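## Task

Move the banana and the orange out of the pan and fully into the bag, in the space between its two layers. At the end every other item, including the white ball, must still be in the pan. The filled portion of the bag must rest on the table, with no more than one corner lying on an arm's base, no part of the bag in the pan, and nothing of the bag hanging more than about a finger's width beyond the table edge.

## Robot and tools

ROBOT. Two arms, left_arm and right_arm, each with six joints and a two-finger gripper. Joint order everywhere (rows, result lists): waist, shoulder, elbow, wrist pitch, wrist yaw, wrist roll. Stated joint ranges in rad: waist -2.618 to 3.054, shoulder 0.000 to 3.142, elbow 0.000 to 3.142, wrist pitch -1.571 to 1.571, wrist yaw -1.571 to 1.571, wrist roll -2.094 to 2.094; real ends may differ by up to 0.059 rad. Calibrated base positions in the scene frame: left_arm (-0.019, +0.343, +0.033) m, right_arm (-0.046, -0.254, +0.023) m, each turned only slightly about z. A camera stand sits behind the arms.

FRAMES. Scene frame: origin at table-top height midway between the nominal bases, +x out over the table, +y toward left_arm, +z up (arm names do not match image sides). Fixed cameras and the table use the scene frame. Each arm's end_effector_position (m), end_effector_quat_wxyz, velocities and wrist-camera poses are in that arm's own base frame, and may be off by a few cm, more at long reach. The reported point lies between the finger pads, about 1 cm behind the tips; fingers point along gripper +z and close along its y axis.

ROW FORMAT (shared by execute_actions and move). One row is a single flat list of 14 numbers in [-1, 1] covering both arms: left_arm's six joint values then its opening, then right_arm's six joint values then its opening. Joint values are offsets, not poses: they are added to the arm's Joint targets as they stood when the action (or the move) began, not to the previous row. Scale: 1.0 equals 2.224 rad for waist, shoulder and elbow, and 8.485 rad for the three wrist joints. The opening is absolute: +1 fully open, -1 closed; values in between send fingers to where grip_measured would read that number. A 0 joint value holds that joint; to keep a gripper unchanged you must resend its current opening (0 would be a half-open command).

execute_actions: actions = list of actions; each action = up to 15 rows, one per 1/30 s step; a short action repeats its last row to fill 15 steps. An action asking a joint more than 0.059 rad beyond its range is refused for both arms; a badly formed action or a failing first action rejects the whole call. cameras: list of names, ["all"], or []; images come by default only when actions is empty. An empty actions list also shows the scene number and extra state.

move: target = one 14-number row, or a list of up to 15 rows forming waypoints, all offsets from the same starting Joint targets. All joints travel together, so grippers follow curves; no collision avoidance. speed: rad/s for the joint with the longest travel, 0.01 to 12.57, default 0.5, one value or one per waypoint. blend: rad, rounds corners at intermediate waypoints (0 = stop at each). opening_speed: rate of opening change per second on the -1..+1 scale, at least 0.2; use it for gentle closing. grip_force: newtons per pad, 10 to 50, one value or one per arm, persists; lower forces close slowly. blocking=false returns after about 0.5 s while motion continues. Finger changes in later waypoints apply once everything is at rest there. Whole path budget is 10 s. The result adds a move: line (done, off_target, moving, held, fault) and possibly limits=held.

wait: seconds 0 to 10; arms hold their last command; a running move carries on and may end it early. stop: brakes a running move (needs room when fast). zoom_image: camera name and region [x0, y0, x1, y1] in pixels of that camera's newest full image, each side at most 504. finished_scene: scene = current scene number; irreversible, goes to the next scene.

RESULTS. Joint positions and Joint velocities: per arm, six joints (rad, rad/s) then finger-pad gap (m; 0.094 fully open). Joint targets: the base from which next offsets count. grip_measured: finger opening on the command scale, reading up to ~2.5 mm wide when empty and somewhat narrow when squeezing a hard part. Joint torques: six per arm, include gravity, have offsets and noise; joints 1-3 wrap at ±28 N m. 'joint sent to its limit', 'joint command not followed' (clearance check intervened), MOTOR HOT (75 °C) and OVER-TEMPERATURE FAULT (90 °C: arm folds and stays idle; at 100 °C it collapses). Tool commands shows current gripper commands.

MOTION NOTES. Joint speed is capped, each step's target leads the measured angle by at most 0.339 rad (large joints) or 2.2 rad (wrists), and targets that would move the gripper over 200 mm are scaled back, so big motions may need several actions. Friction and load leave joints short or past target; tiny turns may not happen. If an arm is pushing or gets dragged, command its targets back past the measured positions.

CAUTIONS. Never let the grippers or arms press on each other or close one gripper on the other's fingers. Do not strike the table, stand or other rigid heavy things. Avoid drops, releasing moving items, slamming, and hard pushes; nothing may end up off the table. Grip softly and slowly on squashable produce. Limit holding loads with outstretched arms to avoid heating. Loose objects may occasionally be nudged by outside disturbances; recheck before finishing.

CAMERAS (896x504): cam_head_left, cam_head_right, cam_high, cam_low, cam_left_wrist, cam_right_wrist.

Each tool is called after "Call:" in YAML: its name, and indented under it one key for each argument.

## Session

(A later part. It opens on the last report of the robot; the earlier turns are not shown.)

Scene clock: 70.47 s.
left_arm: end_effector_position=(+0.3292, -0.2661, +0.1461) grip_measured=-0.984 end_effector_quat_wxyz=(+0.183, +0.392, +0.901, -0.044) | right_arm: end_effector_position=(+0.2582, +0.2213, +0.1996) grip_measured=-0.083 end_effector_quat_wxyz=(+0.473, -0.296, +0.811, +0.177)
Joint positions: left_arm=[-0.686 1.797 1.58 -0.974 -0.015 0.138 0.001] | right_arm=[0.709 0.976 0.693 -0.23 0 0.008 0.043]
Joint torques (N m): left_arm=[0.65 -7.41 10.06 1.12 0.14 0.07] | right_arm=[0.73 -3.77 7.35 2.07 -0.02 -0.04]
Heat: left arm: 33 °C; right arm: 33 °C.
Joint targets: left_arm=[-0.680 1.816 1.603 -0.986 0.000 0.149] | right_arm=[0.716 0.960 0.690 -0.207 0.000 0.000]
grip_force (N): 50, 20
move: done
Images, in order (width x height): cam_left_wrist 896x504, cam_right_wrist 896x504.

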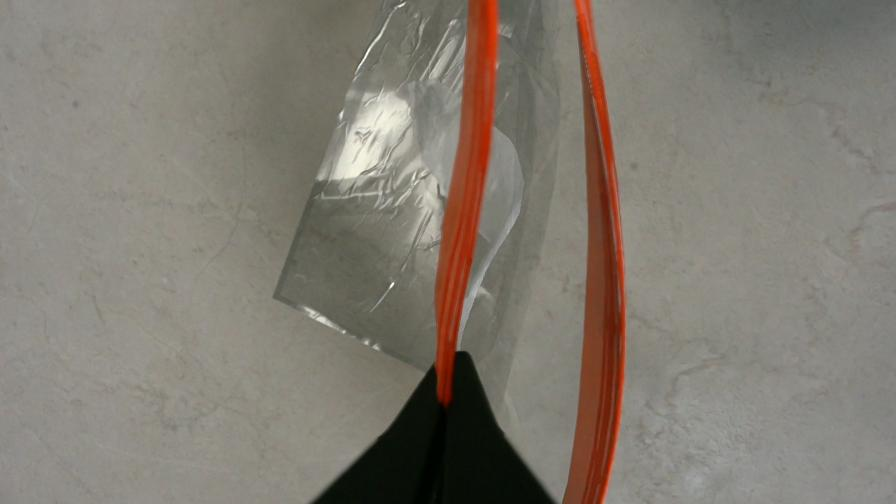

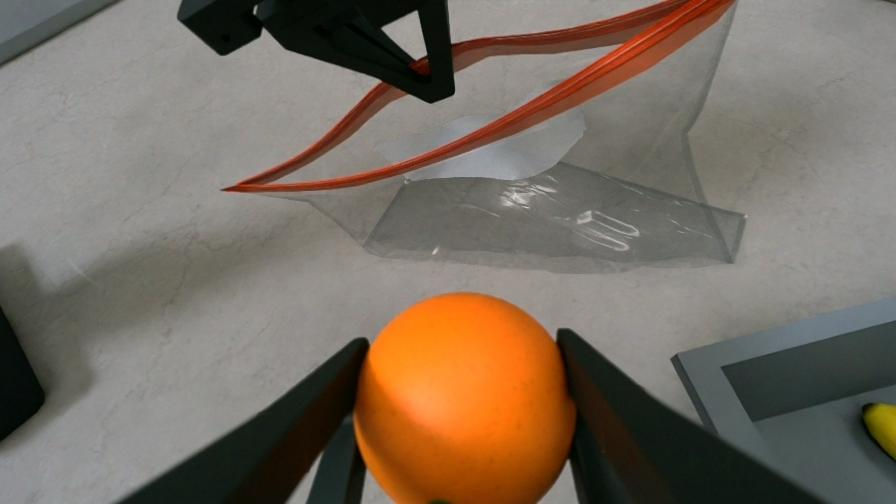

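Call:
move:
  target: [0,0,0,0,0,0,-1,-0.0319,0.2941,0.1605,0.0323,0,0,-0.15]
  speed: 0.3
  cameras: ["cam_left_wrist","cam_right_wrist","cam_low"]

Call:
zoom_image:
  camera: "cam_low"
  region: [350, 190, 560, 360]

Scene clock: 73.87 s.
left_arm: end_effector_position=(+0.3399, -0.2511, +0.1400) grip_measured=-0.984 end_effector_quat_wxyz=(+0.179, +0.375, +0.909, -0.023) | right_arm: end_effector_position=(+0.3771, +0.2910, +0.1679) grip_measured=-0.083 end_effector_quat_wxyz=(+0.468, -0.282, +0.822, +0.159)
Joint positions: left_arm=[-0.656 1.812 1.58 -0.979 -0.049 0.135 0.001] | right_arm=[0.657 1.589 1.014 0.039 -0.002 -0.004 0.043]
Joint torques (N m): left_arm=[-1.63 -8.64 9.99 1.13 0.46 0.08] | right_arm=[-1.11 -5.07 10.37 2.1 -0.01 0.08]
Heat: left arm: 33 °C; right arm: 33 °C.
Joint targets: left_arm=[-0.680 1.816 1.603 -0.986 0.000 0.149] | right_arm=[0.645 1.615 1.047 0.067 0.001 0.000]
grip_force (N): 50, 20
move: off_target (left_arm); left_arm: the wrist yaw is farthest, 0.049 rad from its target
Images, in order (width x height): cam_low 896x504, cam_left_wrist 896x504, cam_right_wrist 896x504.

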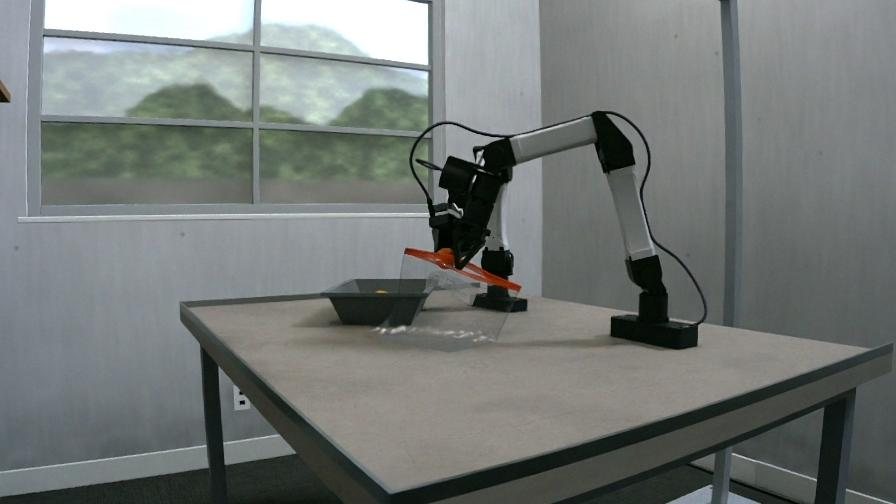

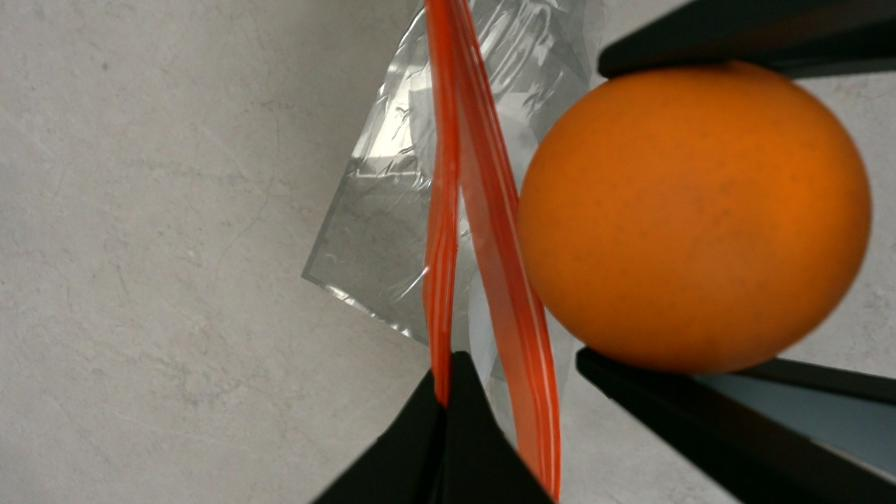

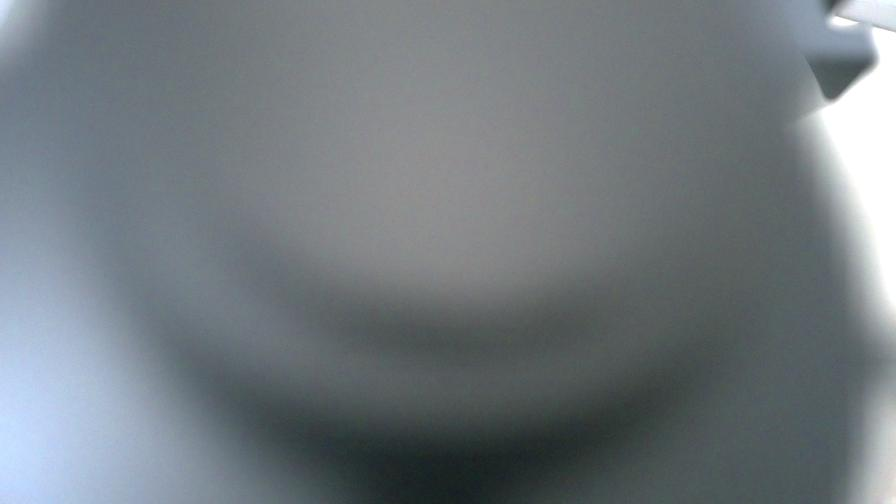

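Scaled by 2.400 from the camera's 896x504 image, which has a finer 1280x720 frame.

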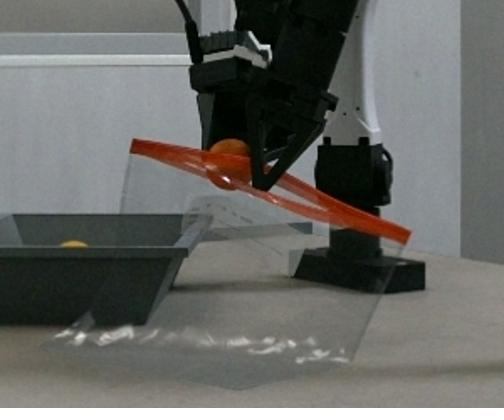

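Call:
move:
  target: [0,0,0,0,0,0,-1,0.0319,-0.2941,-0.1605,-0.0323,0,0,-0.15]
  speed: 0.3
  cameras: ["cam_right_wrist"]

Scene clock: 76.77 s.
left_arm: end_effector_position=(+0.3317, -0.2618, +0.1399) grip_measured=-0.984 end_effector_quat_wxyz=(+0.175, +0.388, +0.904, -0.040) | right_arm: end_effector_position=(+0.2597, +0.2229, +0.2042) grip_measured=-0.083 end_effector_quat_wxyz=(+0.481, -0.300, +0.804, +0.178)
Joint positions: left_arm=[-0.675 1.812 1.58 -0.979 -0.017 0.138 0.001] | right_arm=[0.709 0.975 0.694 -0.213 -0.002 -0.004 0.043]
Joint torques (N m): left_arm=[-0.14 -8.66 10.06 1.12 0.16 0.05] | right_arm=[0.75 -3.75 7.24 1.93 0 0.09]
Heat: left arm: 33 °C; right arm: 33 °C.
Joint targets: left_arm=[-0.680 1.816 1.603 -0.986 0.000 0.149] | right_arm=[0.716 0.960 0.690 -0.207 0.001 0.000]
grip_force (N): 50, 20
move: done
Images, in order (width x height): cam_right_wrist 896x504.

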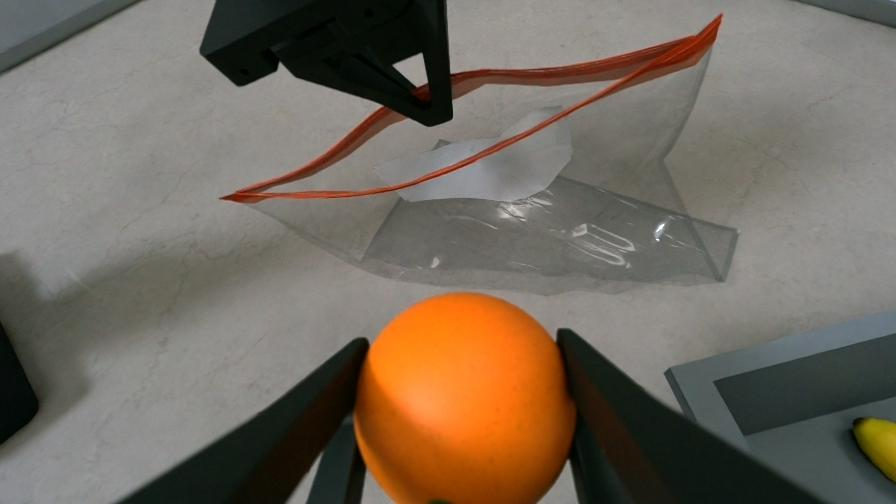

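Call:
move:
  target: [0,0,0,0,0,-0.1354,-1,0,0,0,0,0,0,-0.15]
  speed: 0.6
  cameras: ["cam_left_wrist","cam_right_wrist","cam_head_left"]

Call:
zoom_image:
  camera: "cam_head_left"
  region: [260, 160, 500, 360]

Scene clock: 80.67 s.
left_arm: end_effector_position=(+0.3316, -0.2620, +0.1399) grip_measured=-0.984 end_effector_quat_wxyz=(+0.126, -0.154, +0.972, -0.127) | right_arm: end_effector_position=(+0.2597, +0.2229, +0.2041) grip_measured=-0.083 end_effector_quat_wxyz=(+0.481, -0.300, +0.804, +0.178)
Joint positions: left_arm=[-0.675 1.812 1.58 -0.979 -0.015 -0.987 0.001] | right_arm=[0.709 0.975 0.694 -0.213 -0.002 -0.004 0.043]
Joint torques (N m): left_arm=[-0.17 -8.65 10 1.09 0.09 -0.11] | right_arm=[0.76 -3.73 7.23 1.91 -0.01 0.09]
Heat: left arm: 33 °C; right arm: 33 °C.
Joint targets: left_arm=[-0.680 1.816 1.603 -0.986 0.000 -1.000] | right_arm=[0.716 0.960 0.690 -0.207 0.001 0.000]
grip_force (N): 50, 20
move: done
Images, in order (width x height): cam_head_left 896x504, cam_left_wrist 896x504, cam_right_wrist 896x504.

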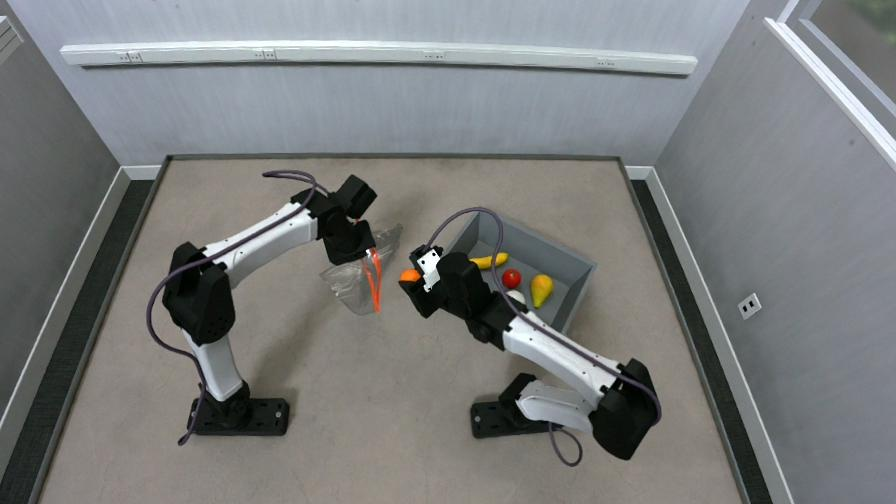

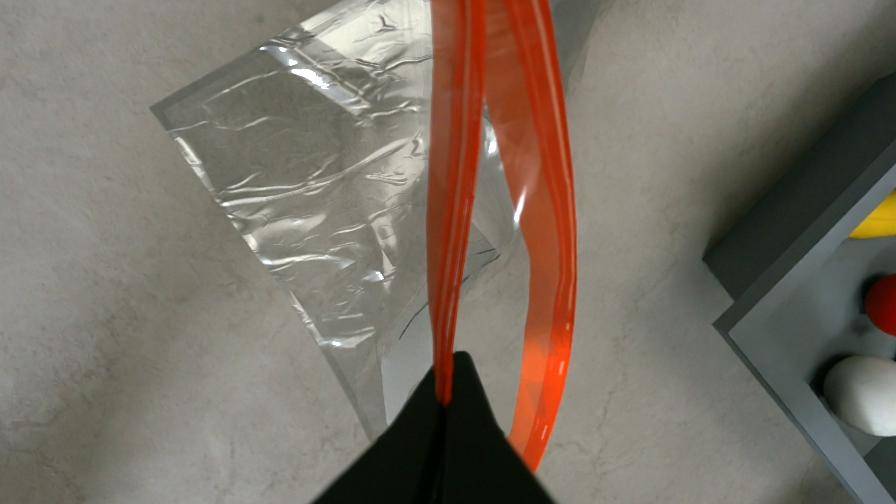

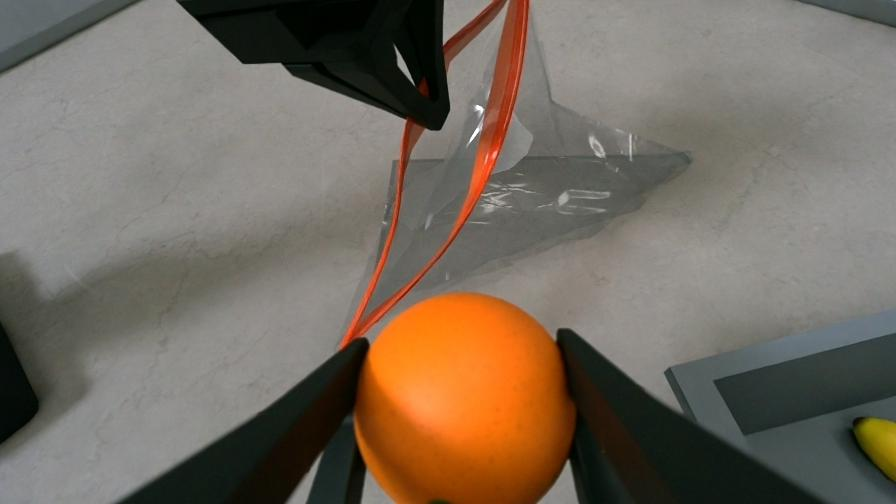

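Scaled by 2.100 from the camera's 896x504 image, which has a finer 1280x720 frame.

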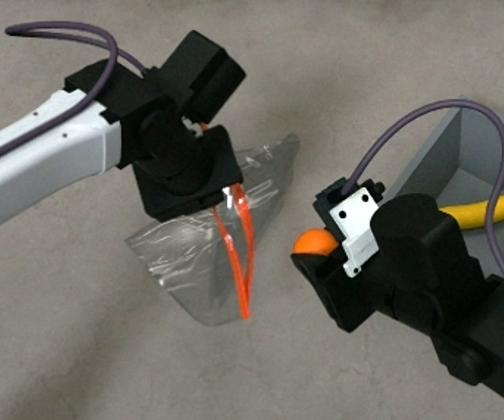

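Call:
move:
  target: [0,0,0,0,0,0,-1,-0.3138,0.2981,0.1623,-0.0143,-0.1532,-0.1037,-0.15]
  speed: 0.7
  cameras: ["cam_left_wrist","cam_right_wrist","cam_head_left"]

Scene clock: 84.80 s.
left_arm: end_effector_position=(+0.3316, -0.2620, +0.1399) grip_measured=-0.984 end_effector_quat_wxyz=(+0.126, -0.155, +0.972, -0.127) | right_arm: end_effector_position=(+0.3395, +0.1741, +0.1926) grip_measured=-0.083 end_effector_quat_wxyz=(+0.468, -0.501, +0.601, +0.411)
Joint positions: left_arm=[-0.675 1.812 1.58 -0.979 -0.015 -0.988 0.001] | right_arm=[0.021 1.615 1.023 -0.327 -1.285 -0.872 0.043]
Joint torques (N m): left_arm=[-0.14 -8.66 9.95 1.12 0.1 -0.13] | right_arm=[-0.31 -6.06 9.21 1.07 -0.63 -0.05]
Heat: left arm: 33 °C; right arm: 33 °C.
Joint targets: left_arm=[-0.680 1.816 1.603 -0.986 0.000 -1.000] | right_arm=[0.018 1.623 1.051 -0.328 -1.299 -0.880]
grip_force (N): 50, 20
move: done
Images, in order (width x height): cam_head_left 896x504, cam_left_wrist 896x504, cam_right_wrist 896x504.

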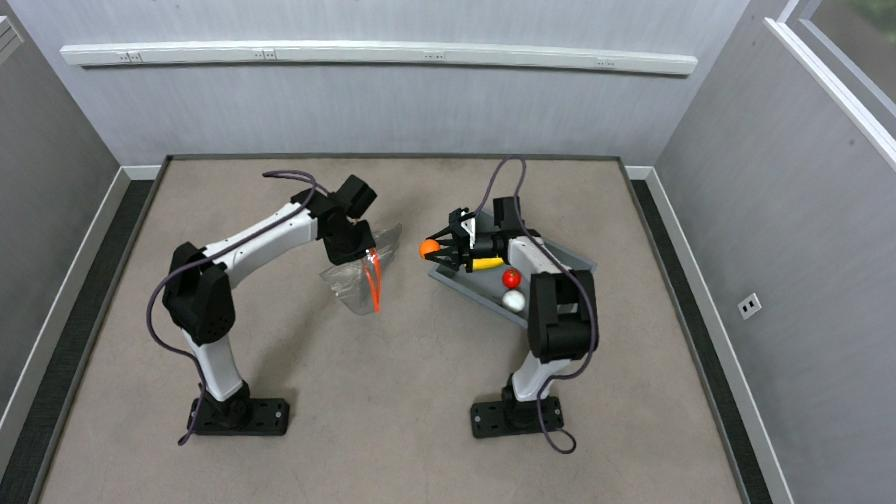

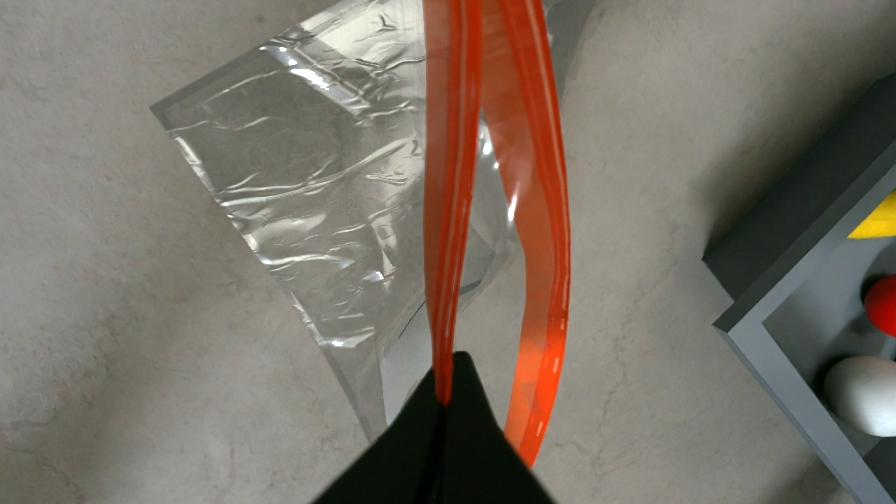

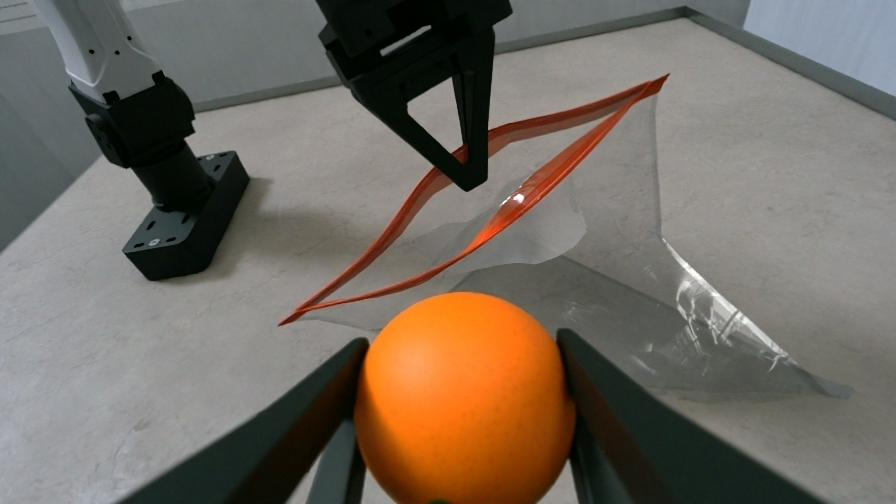

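Call:
move:
  target: [0,0,0,0,0,0,-1,0.1502,0.1187,0.0908,0.0103,0,0,-0.15]
  speed: 0.25
  cameras: ["cam_left_wrist","cam_right_wrist","cam_head_left"]

Call:
zoom_image:
  camera: "cam_head_left"
  region: [260, 160, 500, 360]

Scene clock: 87.67 s.
left_arm: end_effector_position=(+0.3316, -0.2620, +0.1399) grip_measured=-0.984 end_effector_quat_wxyz=(+0.126, -0.155, +0.972, -0.127) | right_arm: end_effector_position=(+0.3241, +0.2961, +0.1673) grip_measured=-0.083 end_effector_quat_wxyz=(-0.397, +0.594, -0.508, -0.481)
Joint positions: left_arm=[-0.675 1.812 1.58 -0.979 -0.015 -0.988 0.001] | right_arm=[0.35 1.876 1.224 -0.258 -1.286 -0.872 0.043]
Joint torques (N m): left_arm=[-0.18 -8.62 9.98 1.1 0.1 -0.12] | right_arm=[0.4 -7.99 9.17 1.22 -0.57 -0.04]
Heat: left arm: 33 °C; right arm: 33 °C.
Joint targets: left_arm=[-0.680 1.816 1.603 -0.986 0.000 -1.000] | right_arm=[0.352 1.887 1.253 -0.241 -1.299 -0.880]
grip_force (N): 50, 20
move: done
Images, in order (width x height): cam_head_left 896x504, cam_left_wrist 896x504, cam_right_wrist 896x504.

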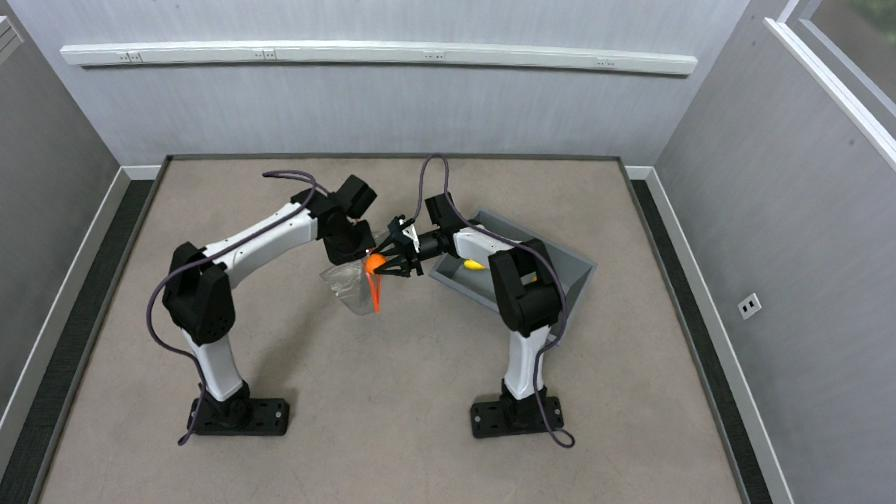

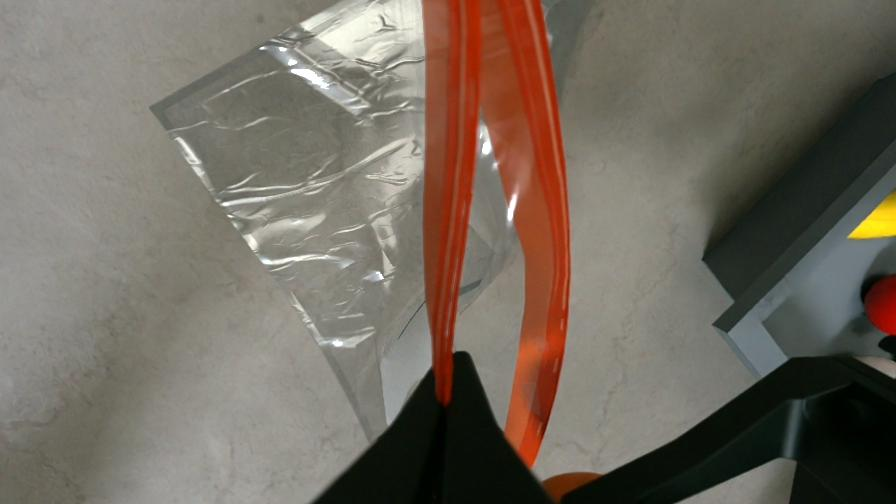

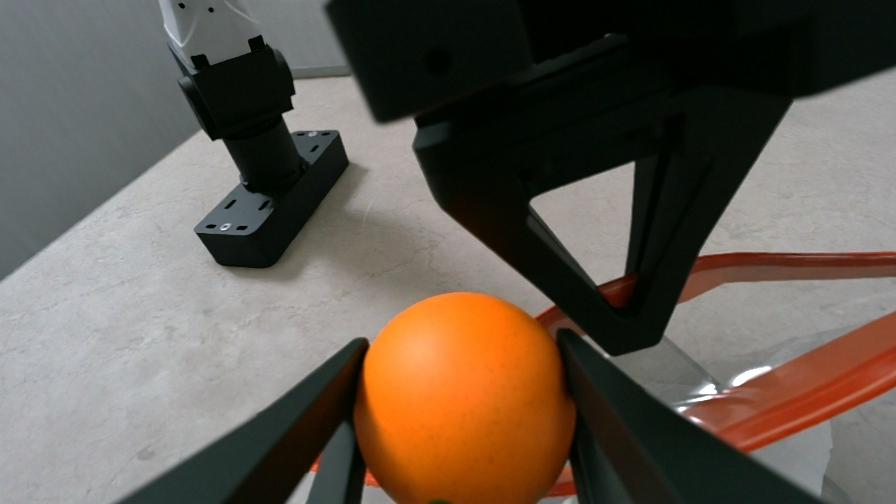

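Scaled by 2.100 from the camera's 896x504 image, which has a finer 1280x720 frame.

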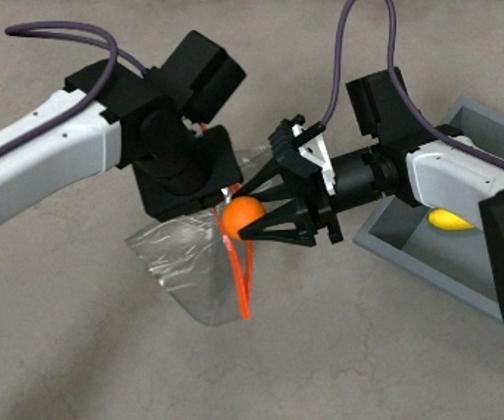

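Call:
move:
  target:
    - [0,0,0,0,0,0,-1,0.0274,0,0,0,0,0,-0.15]
    - [0,0,0,0,0,0,-1,0.0274,0.0495,-0.0423,0.024,0,0,-0.15]
  speed: 0.2
  cameras: ["cam_left_wrist","cam_right_wrist","cam_head_left","cam_low"]

Call:
zoom_image:
  camera: "cam_head_left"
  region: [260, 160, 500, 360]

Call:
zoom_image:
  camera: "cam_low"
  region: [350, 190, 560, 360]

Scene clock: 90.50 s.
left_arm: end_effector_position=(+0.3316, -0.2620, +0.1399) grip_measured=-0.984 end_effector_quat_wxyz=(+0.126, -0.155, +0.972, -0.127) | right_arm: end_effector_position=(+0.3136, +0.3183, +0.1213) grip_measured=-0.083 end_effector_quat_wxyz=(-0.393, +0.612, -0.481, -0.489)
Joint positions: left_arm=[-0.675 1.812 1.58 -0.979 -0.015 -0.988 0.001] | right_arm=[0.409 1.987 1.16 -0.056 -1.291 -0.873 0.043]
Joint torques (N m): left_arm=[-0.18 -8.64 9.98 1.1 0.1 -0.14] | right_arm=[0.39 -8.49 5.81 1.27 -0.51 -0.04]
Heat: left arm: 33 °C; right arm: 33 °C.
Joint targets: left_arm=[-0.680 1.816 1.603 -0.986 0.000 -1.000] | right_arm=[0.413 1.997 1.159 -0.037 -1.299 -0.880]
grip_force (N): 50, 20
move: done
Images, in order (width x height): cam_head_left 896x504, cam_low 896x504, cam_left_wrist 896x504, cam_right_wrist 896x504.

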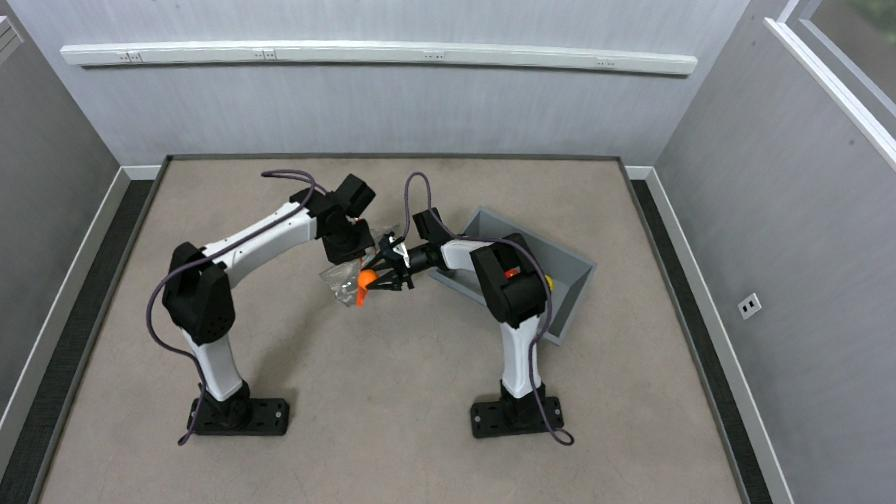

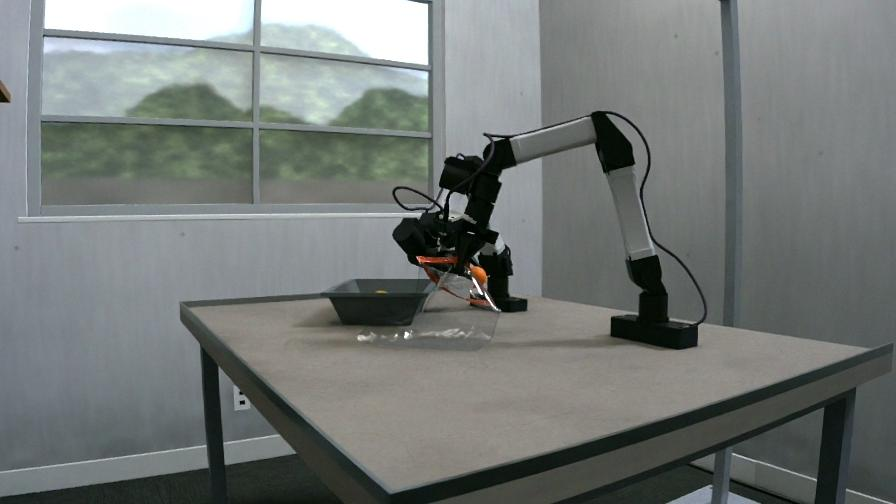

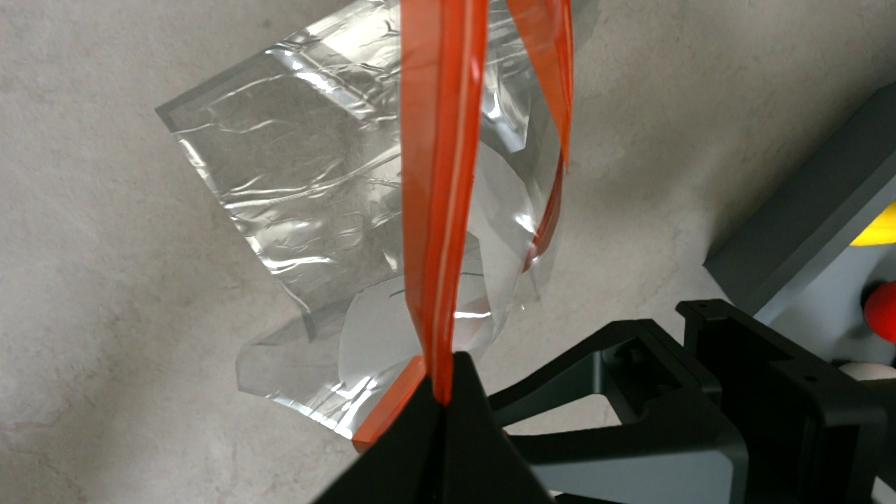

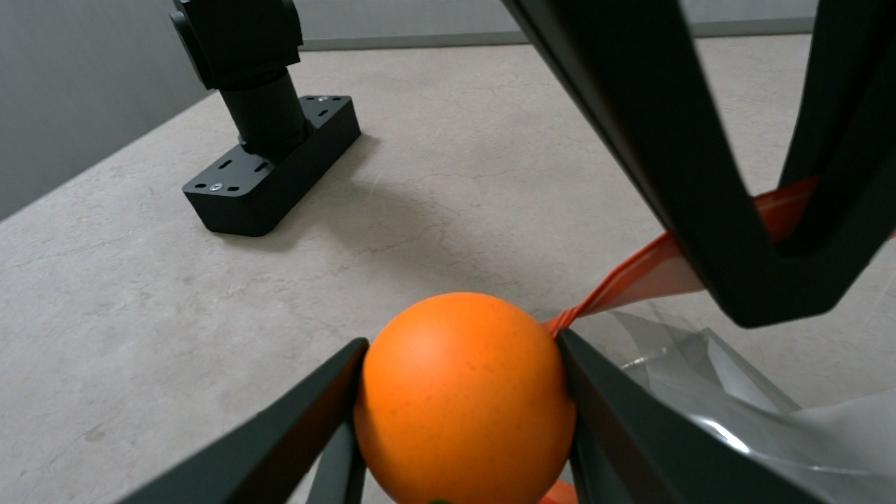

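Scaled by 2.100 from the camera's 896x504 image, which has a finer 1280x720 frame.

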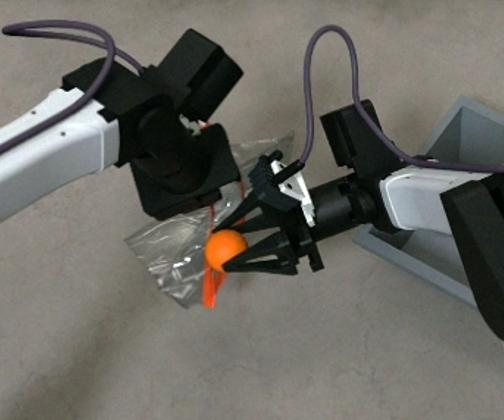

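Scaled by 2.400 from the camera's 896x504 image, which has a finer 1280x720 frame.

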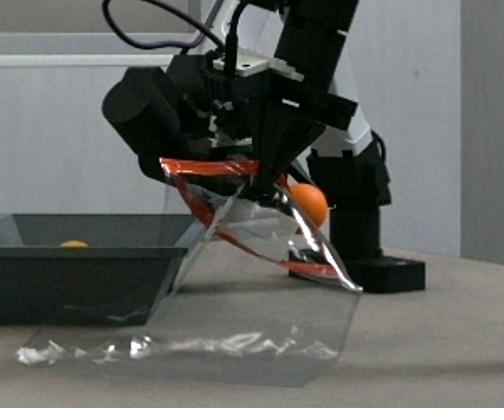

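Call:
move:
  target: [0,0,0,0,0,0,-1,0.0247,0.0202,0.0481,-0.0073,0,0,-0.15]
  speed: 0.15
  cameras: ["cam_left_wrist","cam_right_wrist","cam_low"]

Call:
zoom_image:
  camera: "cam_low"
  region: [350, 190, 560, 360]

Scene clock: 92.60 s.
left_arm: end_effector_position=(+0.3314, -0.2618, +0.1399) grip_measured=-0.984 end_effector_quat_wxyz=(+0.126, -0.155, +0.972, -0.127) | right_arm: end_effector_position=(+0.3103, +0.3392, +0.1227) grip_measured=-0.083 end_effector_quat_wxyz=(-0.377, +0.622, -0.469, -0.500)
Joint positions: left_arm=[-0.675 1.812 1.58 -0.98 -0.015 -0.988 0.001] | right_arm=[0.458 2.03 1.237 -0.101 -1.291 -0.874 0.043]
Joint torques (N m): left_arm=[-0.2 -8.62 9.94 1.11 0.09 -0.14] | right_arm=[1.05 -8.8 8.68 1.15 -0.52 -0.03]
Heat: left arm: 33 °C; right arm: 34 °C.
Joint targets: left_arm=[-0.680 1.816 1.603 -0.986 0.000 -1.000] | right_arm=[0.468 2.042 1.266 -0.099 -1.299 -0.880]
grip_force (N): 50, 20
move: done
Images, in order (width x height): cam_low 896x504, cam_left_wrist 896x504, cam_right_wrist 896x504.

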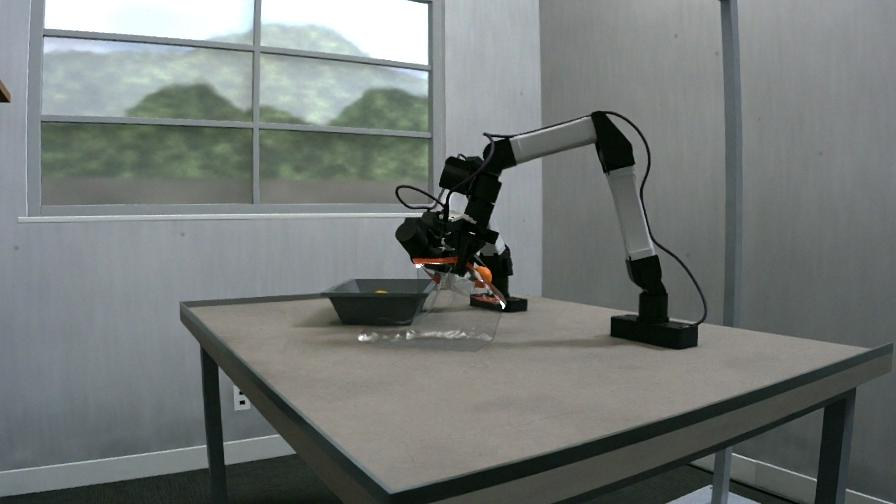

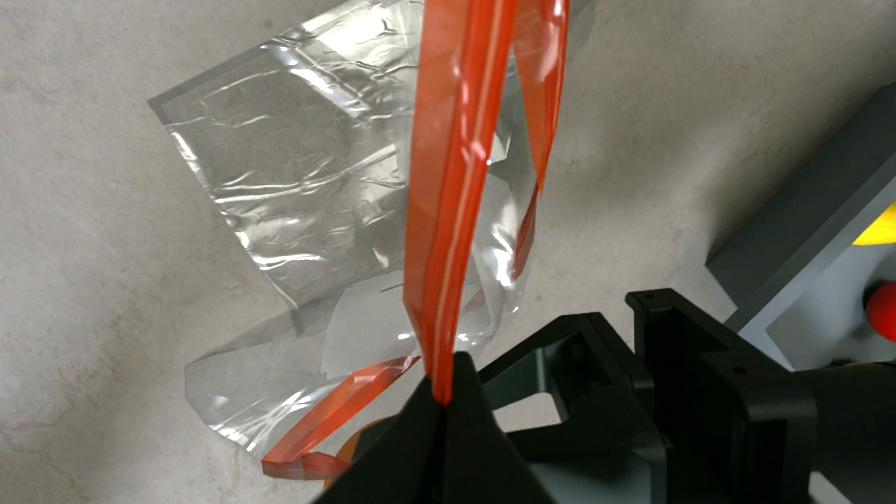

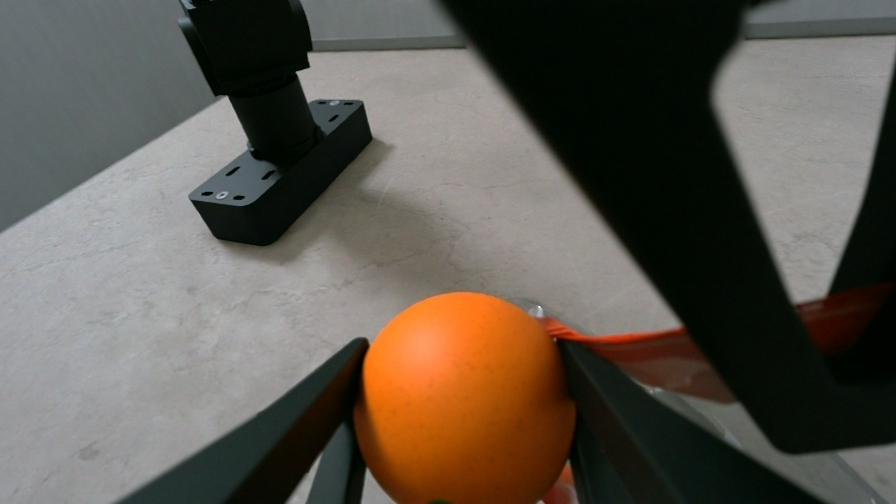

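Scaled by 2.400 from the camera's 896x504 image, which has a finer 1280x720 frame.

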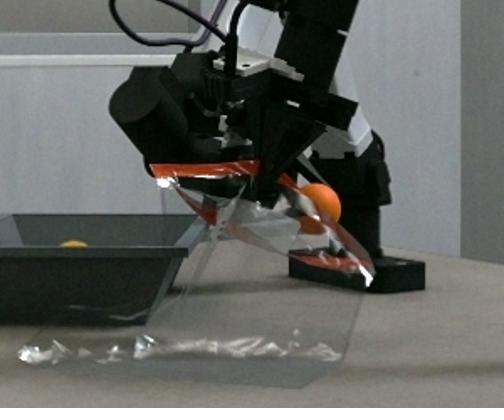

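Call:
move:
  target: [0,0,0,0,0,0,-1,0.0333,0.0135,0.0517,-0.0103,0,0,-0.15]
  speed: 0.15
  cameras: ["cam_left_wrist","cam_right_wrist","cam_low"]

Call:
zoom_image:
  camera: "cam_low"
  region: [350, 190, 560, 360]

Scene clock: 94.50 s.
left_arm: end_effector_position=(+0.3286, -0.2464, +0.1422) grip_measured=-0.984 end_effector_quat_wxyz=(+0.118, -0.166, +0.973, -0.109) | right_arm: end_effector_position=(+0.3056, +0.3537, +0.1239) grip_measured=-0.083 end_effector_quat_wxyz=(-0.351, +0.625, -0.465, -0.519)
Joint positions: left_arm=[-0.654 1.801 1.588 -1.037 -0.025 -0.988 0.001] | right_arm=[0.491 2.075 1.326 -0.213 -1.306 -0.899 0.043]
Joint torques (N m): left_arm=[-1.78 -7.66 9.05 1.67 0.18 -0.13] | right_arm=[5.05 -10.48 11.29 1.31 -0.4 0.24]
Heat: left arm: 34 °C; right arm: 34 °C.
Joint targets: left_arm=[-0.680 1.815 1.603 -0.986 0.001 -0.999] | right_arm=[0.542 2.072 1.381 -0.186 -1.299 -0.880]
grip_force (N): 50, 20
move: off_target (left_arm, right_arm); left_arm: the wrist pitch is farthest, 0.051 rad from its target; right_arm: the elbow is farthest, 0.055 rad from its target
Images, in order (width x height): cam_low 896x504, cam_left_wrist 896x504, cam_right_wrist 896x504.

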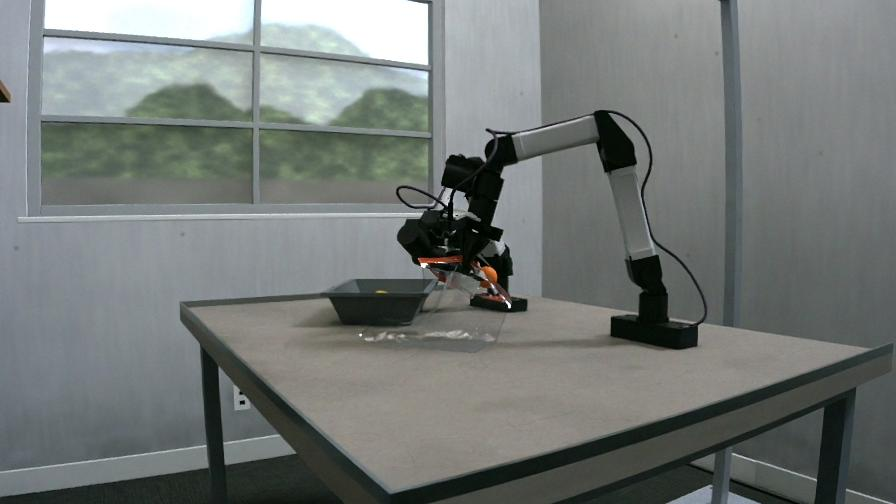

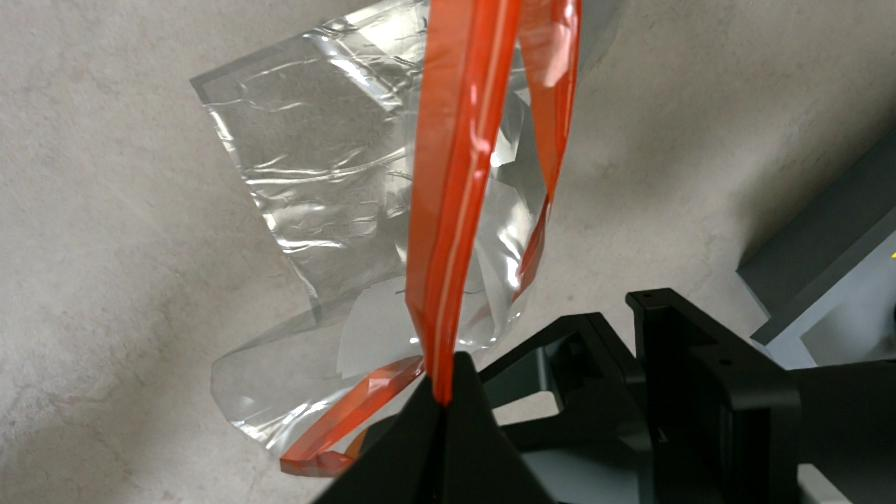

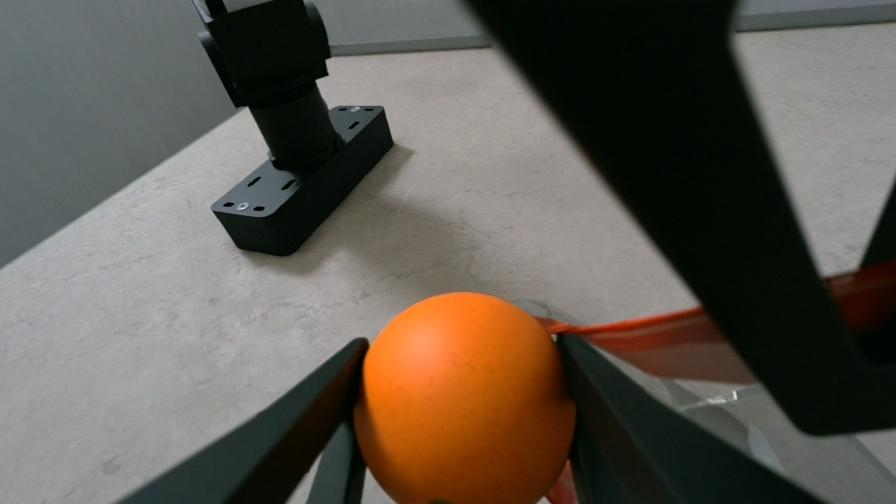

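Scaled by 2.400 from the camera's 896x504 image, which has a finer 1280x720 frame.

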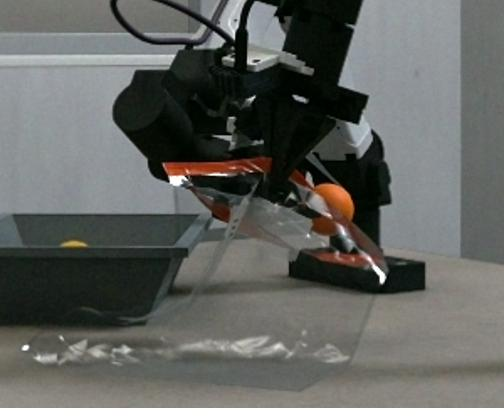

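Call:
move:
  target:
    - [0,0,0,0,0,0,-1,-0.0479,-0.0333,-0.0731,0.0107,0,0,-0.15]
    - [0,0,0,0,0,0,-1,-0.0479,0.0216,-0.1012,0.0324,0,0,-0.15]
  speed: 0.25
  cameras: ["cam_left_wrist","cam_right_wrist","cam_low"]

Call:
zoom_image:
  camera: "cam_low"
  region: [350, 190, 560, 360]

Scene clock: 97.97 s.
left_arm: end_effector_position=(+0.3301, -0.2601, +0.1456) grip_measured=-0.984 end_effector_quat_wxyz=(+0.127, -0.156, +0.971, -0.128) | right_arm: end_effector_position=(+0.3117, +0.3313, +0.0825) grip_measured=-0.083 end_effector_quat_wxyz=(-0.389, +0.622, -0.464, -0.497)
Joint positions: left_arm=[-0.674 1.801 1.588 -0.996 -0.016 -0.989 0.001] | right_arm=[0.438 2.11 1.157 0.072 -1.304 -0.887 0.043]
Joint torques (N m): left_arm=[-0.29 -7.75 9.13 1.3 0.1 -0.12] | right_arm=[-0.24 -9.13 5.37 1.27 -0.39 0.11]
Heat: left arm: 34 °C; right arm: 36 °C.
Joint targets: left_arm=[-0.680 1.815 1.603 -0.986 0.000 -1.000] | right_arm=[0.435 2.121 1.156 0.088 -1.299 -0.880]
grip_force (N): 50, 20
move: done
Images, in order (width x height): cam_low 896x504, cam_left_wrist 896x504, cam_right_wrist 896x504.

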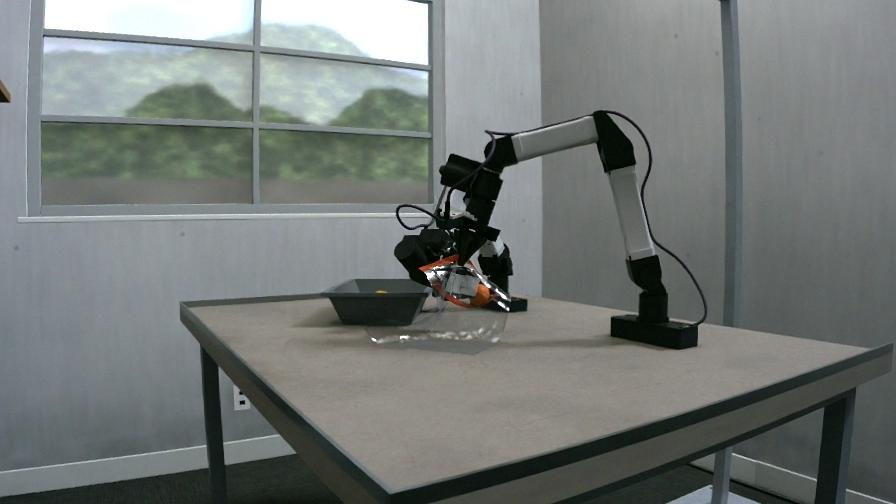

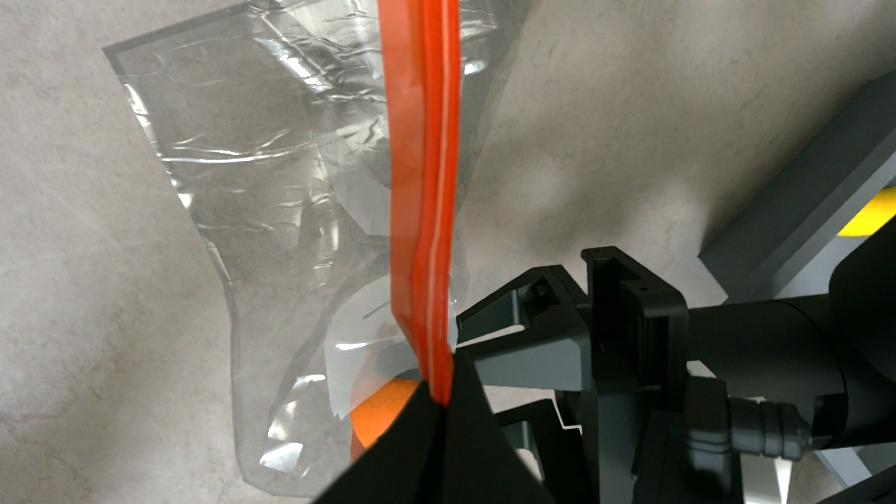

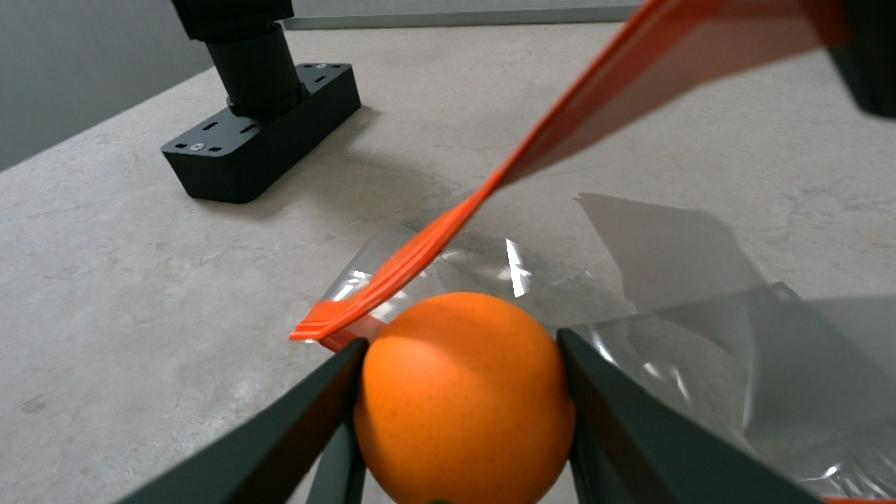

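Scaled by 2.400 from the camera's 896x504 image, which has a finer 1280x720 frame.

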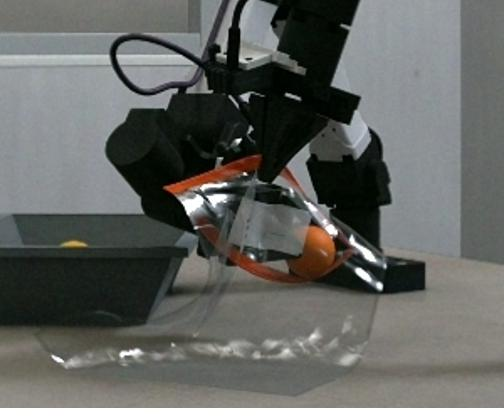

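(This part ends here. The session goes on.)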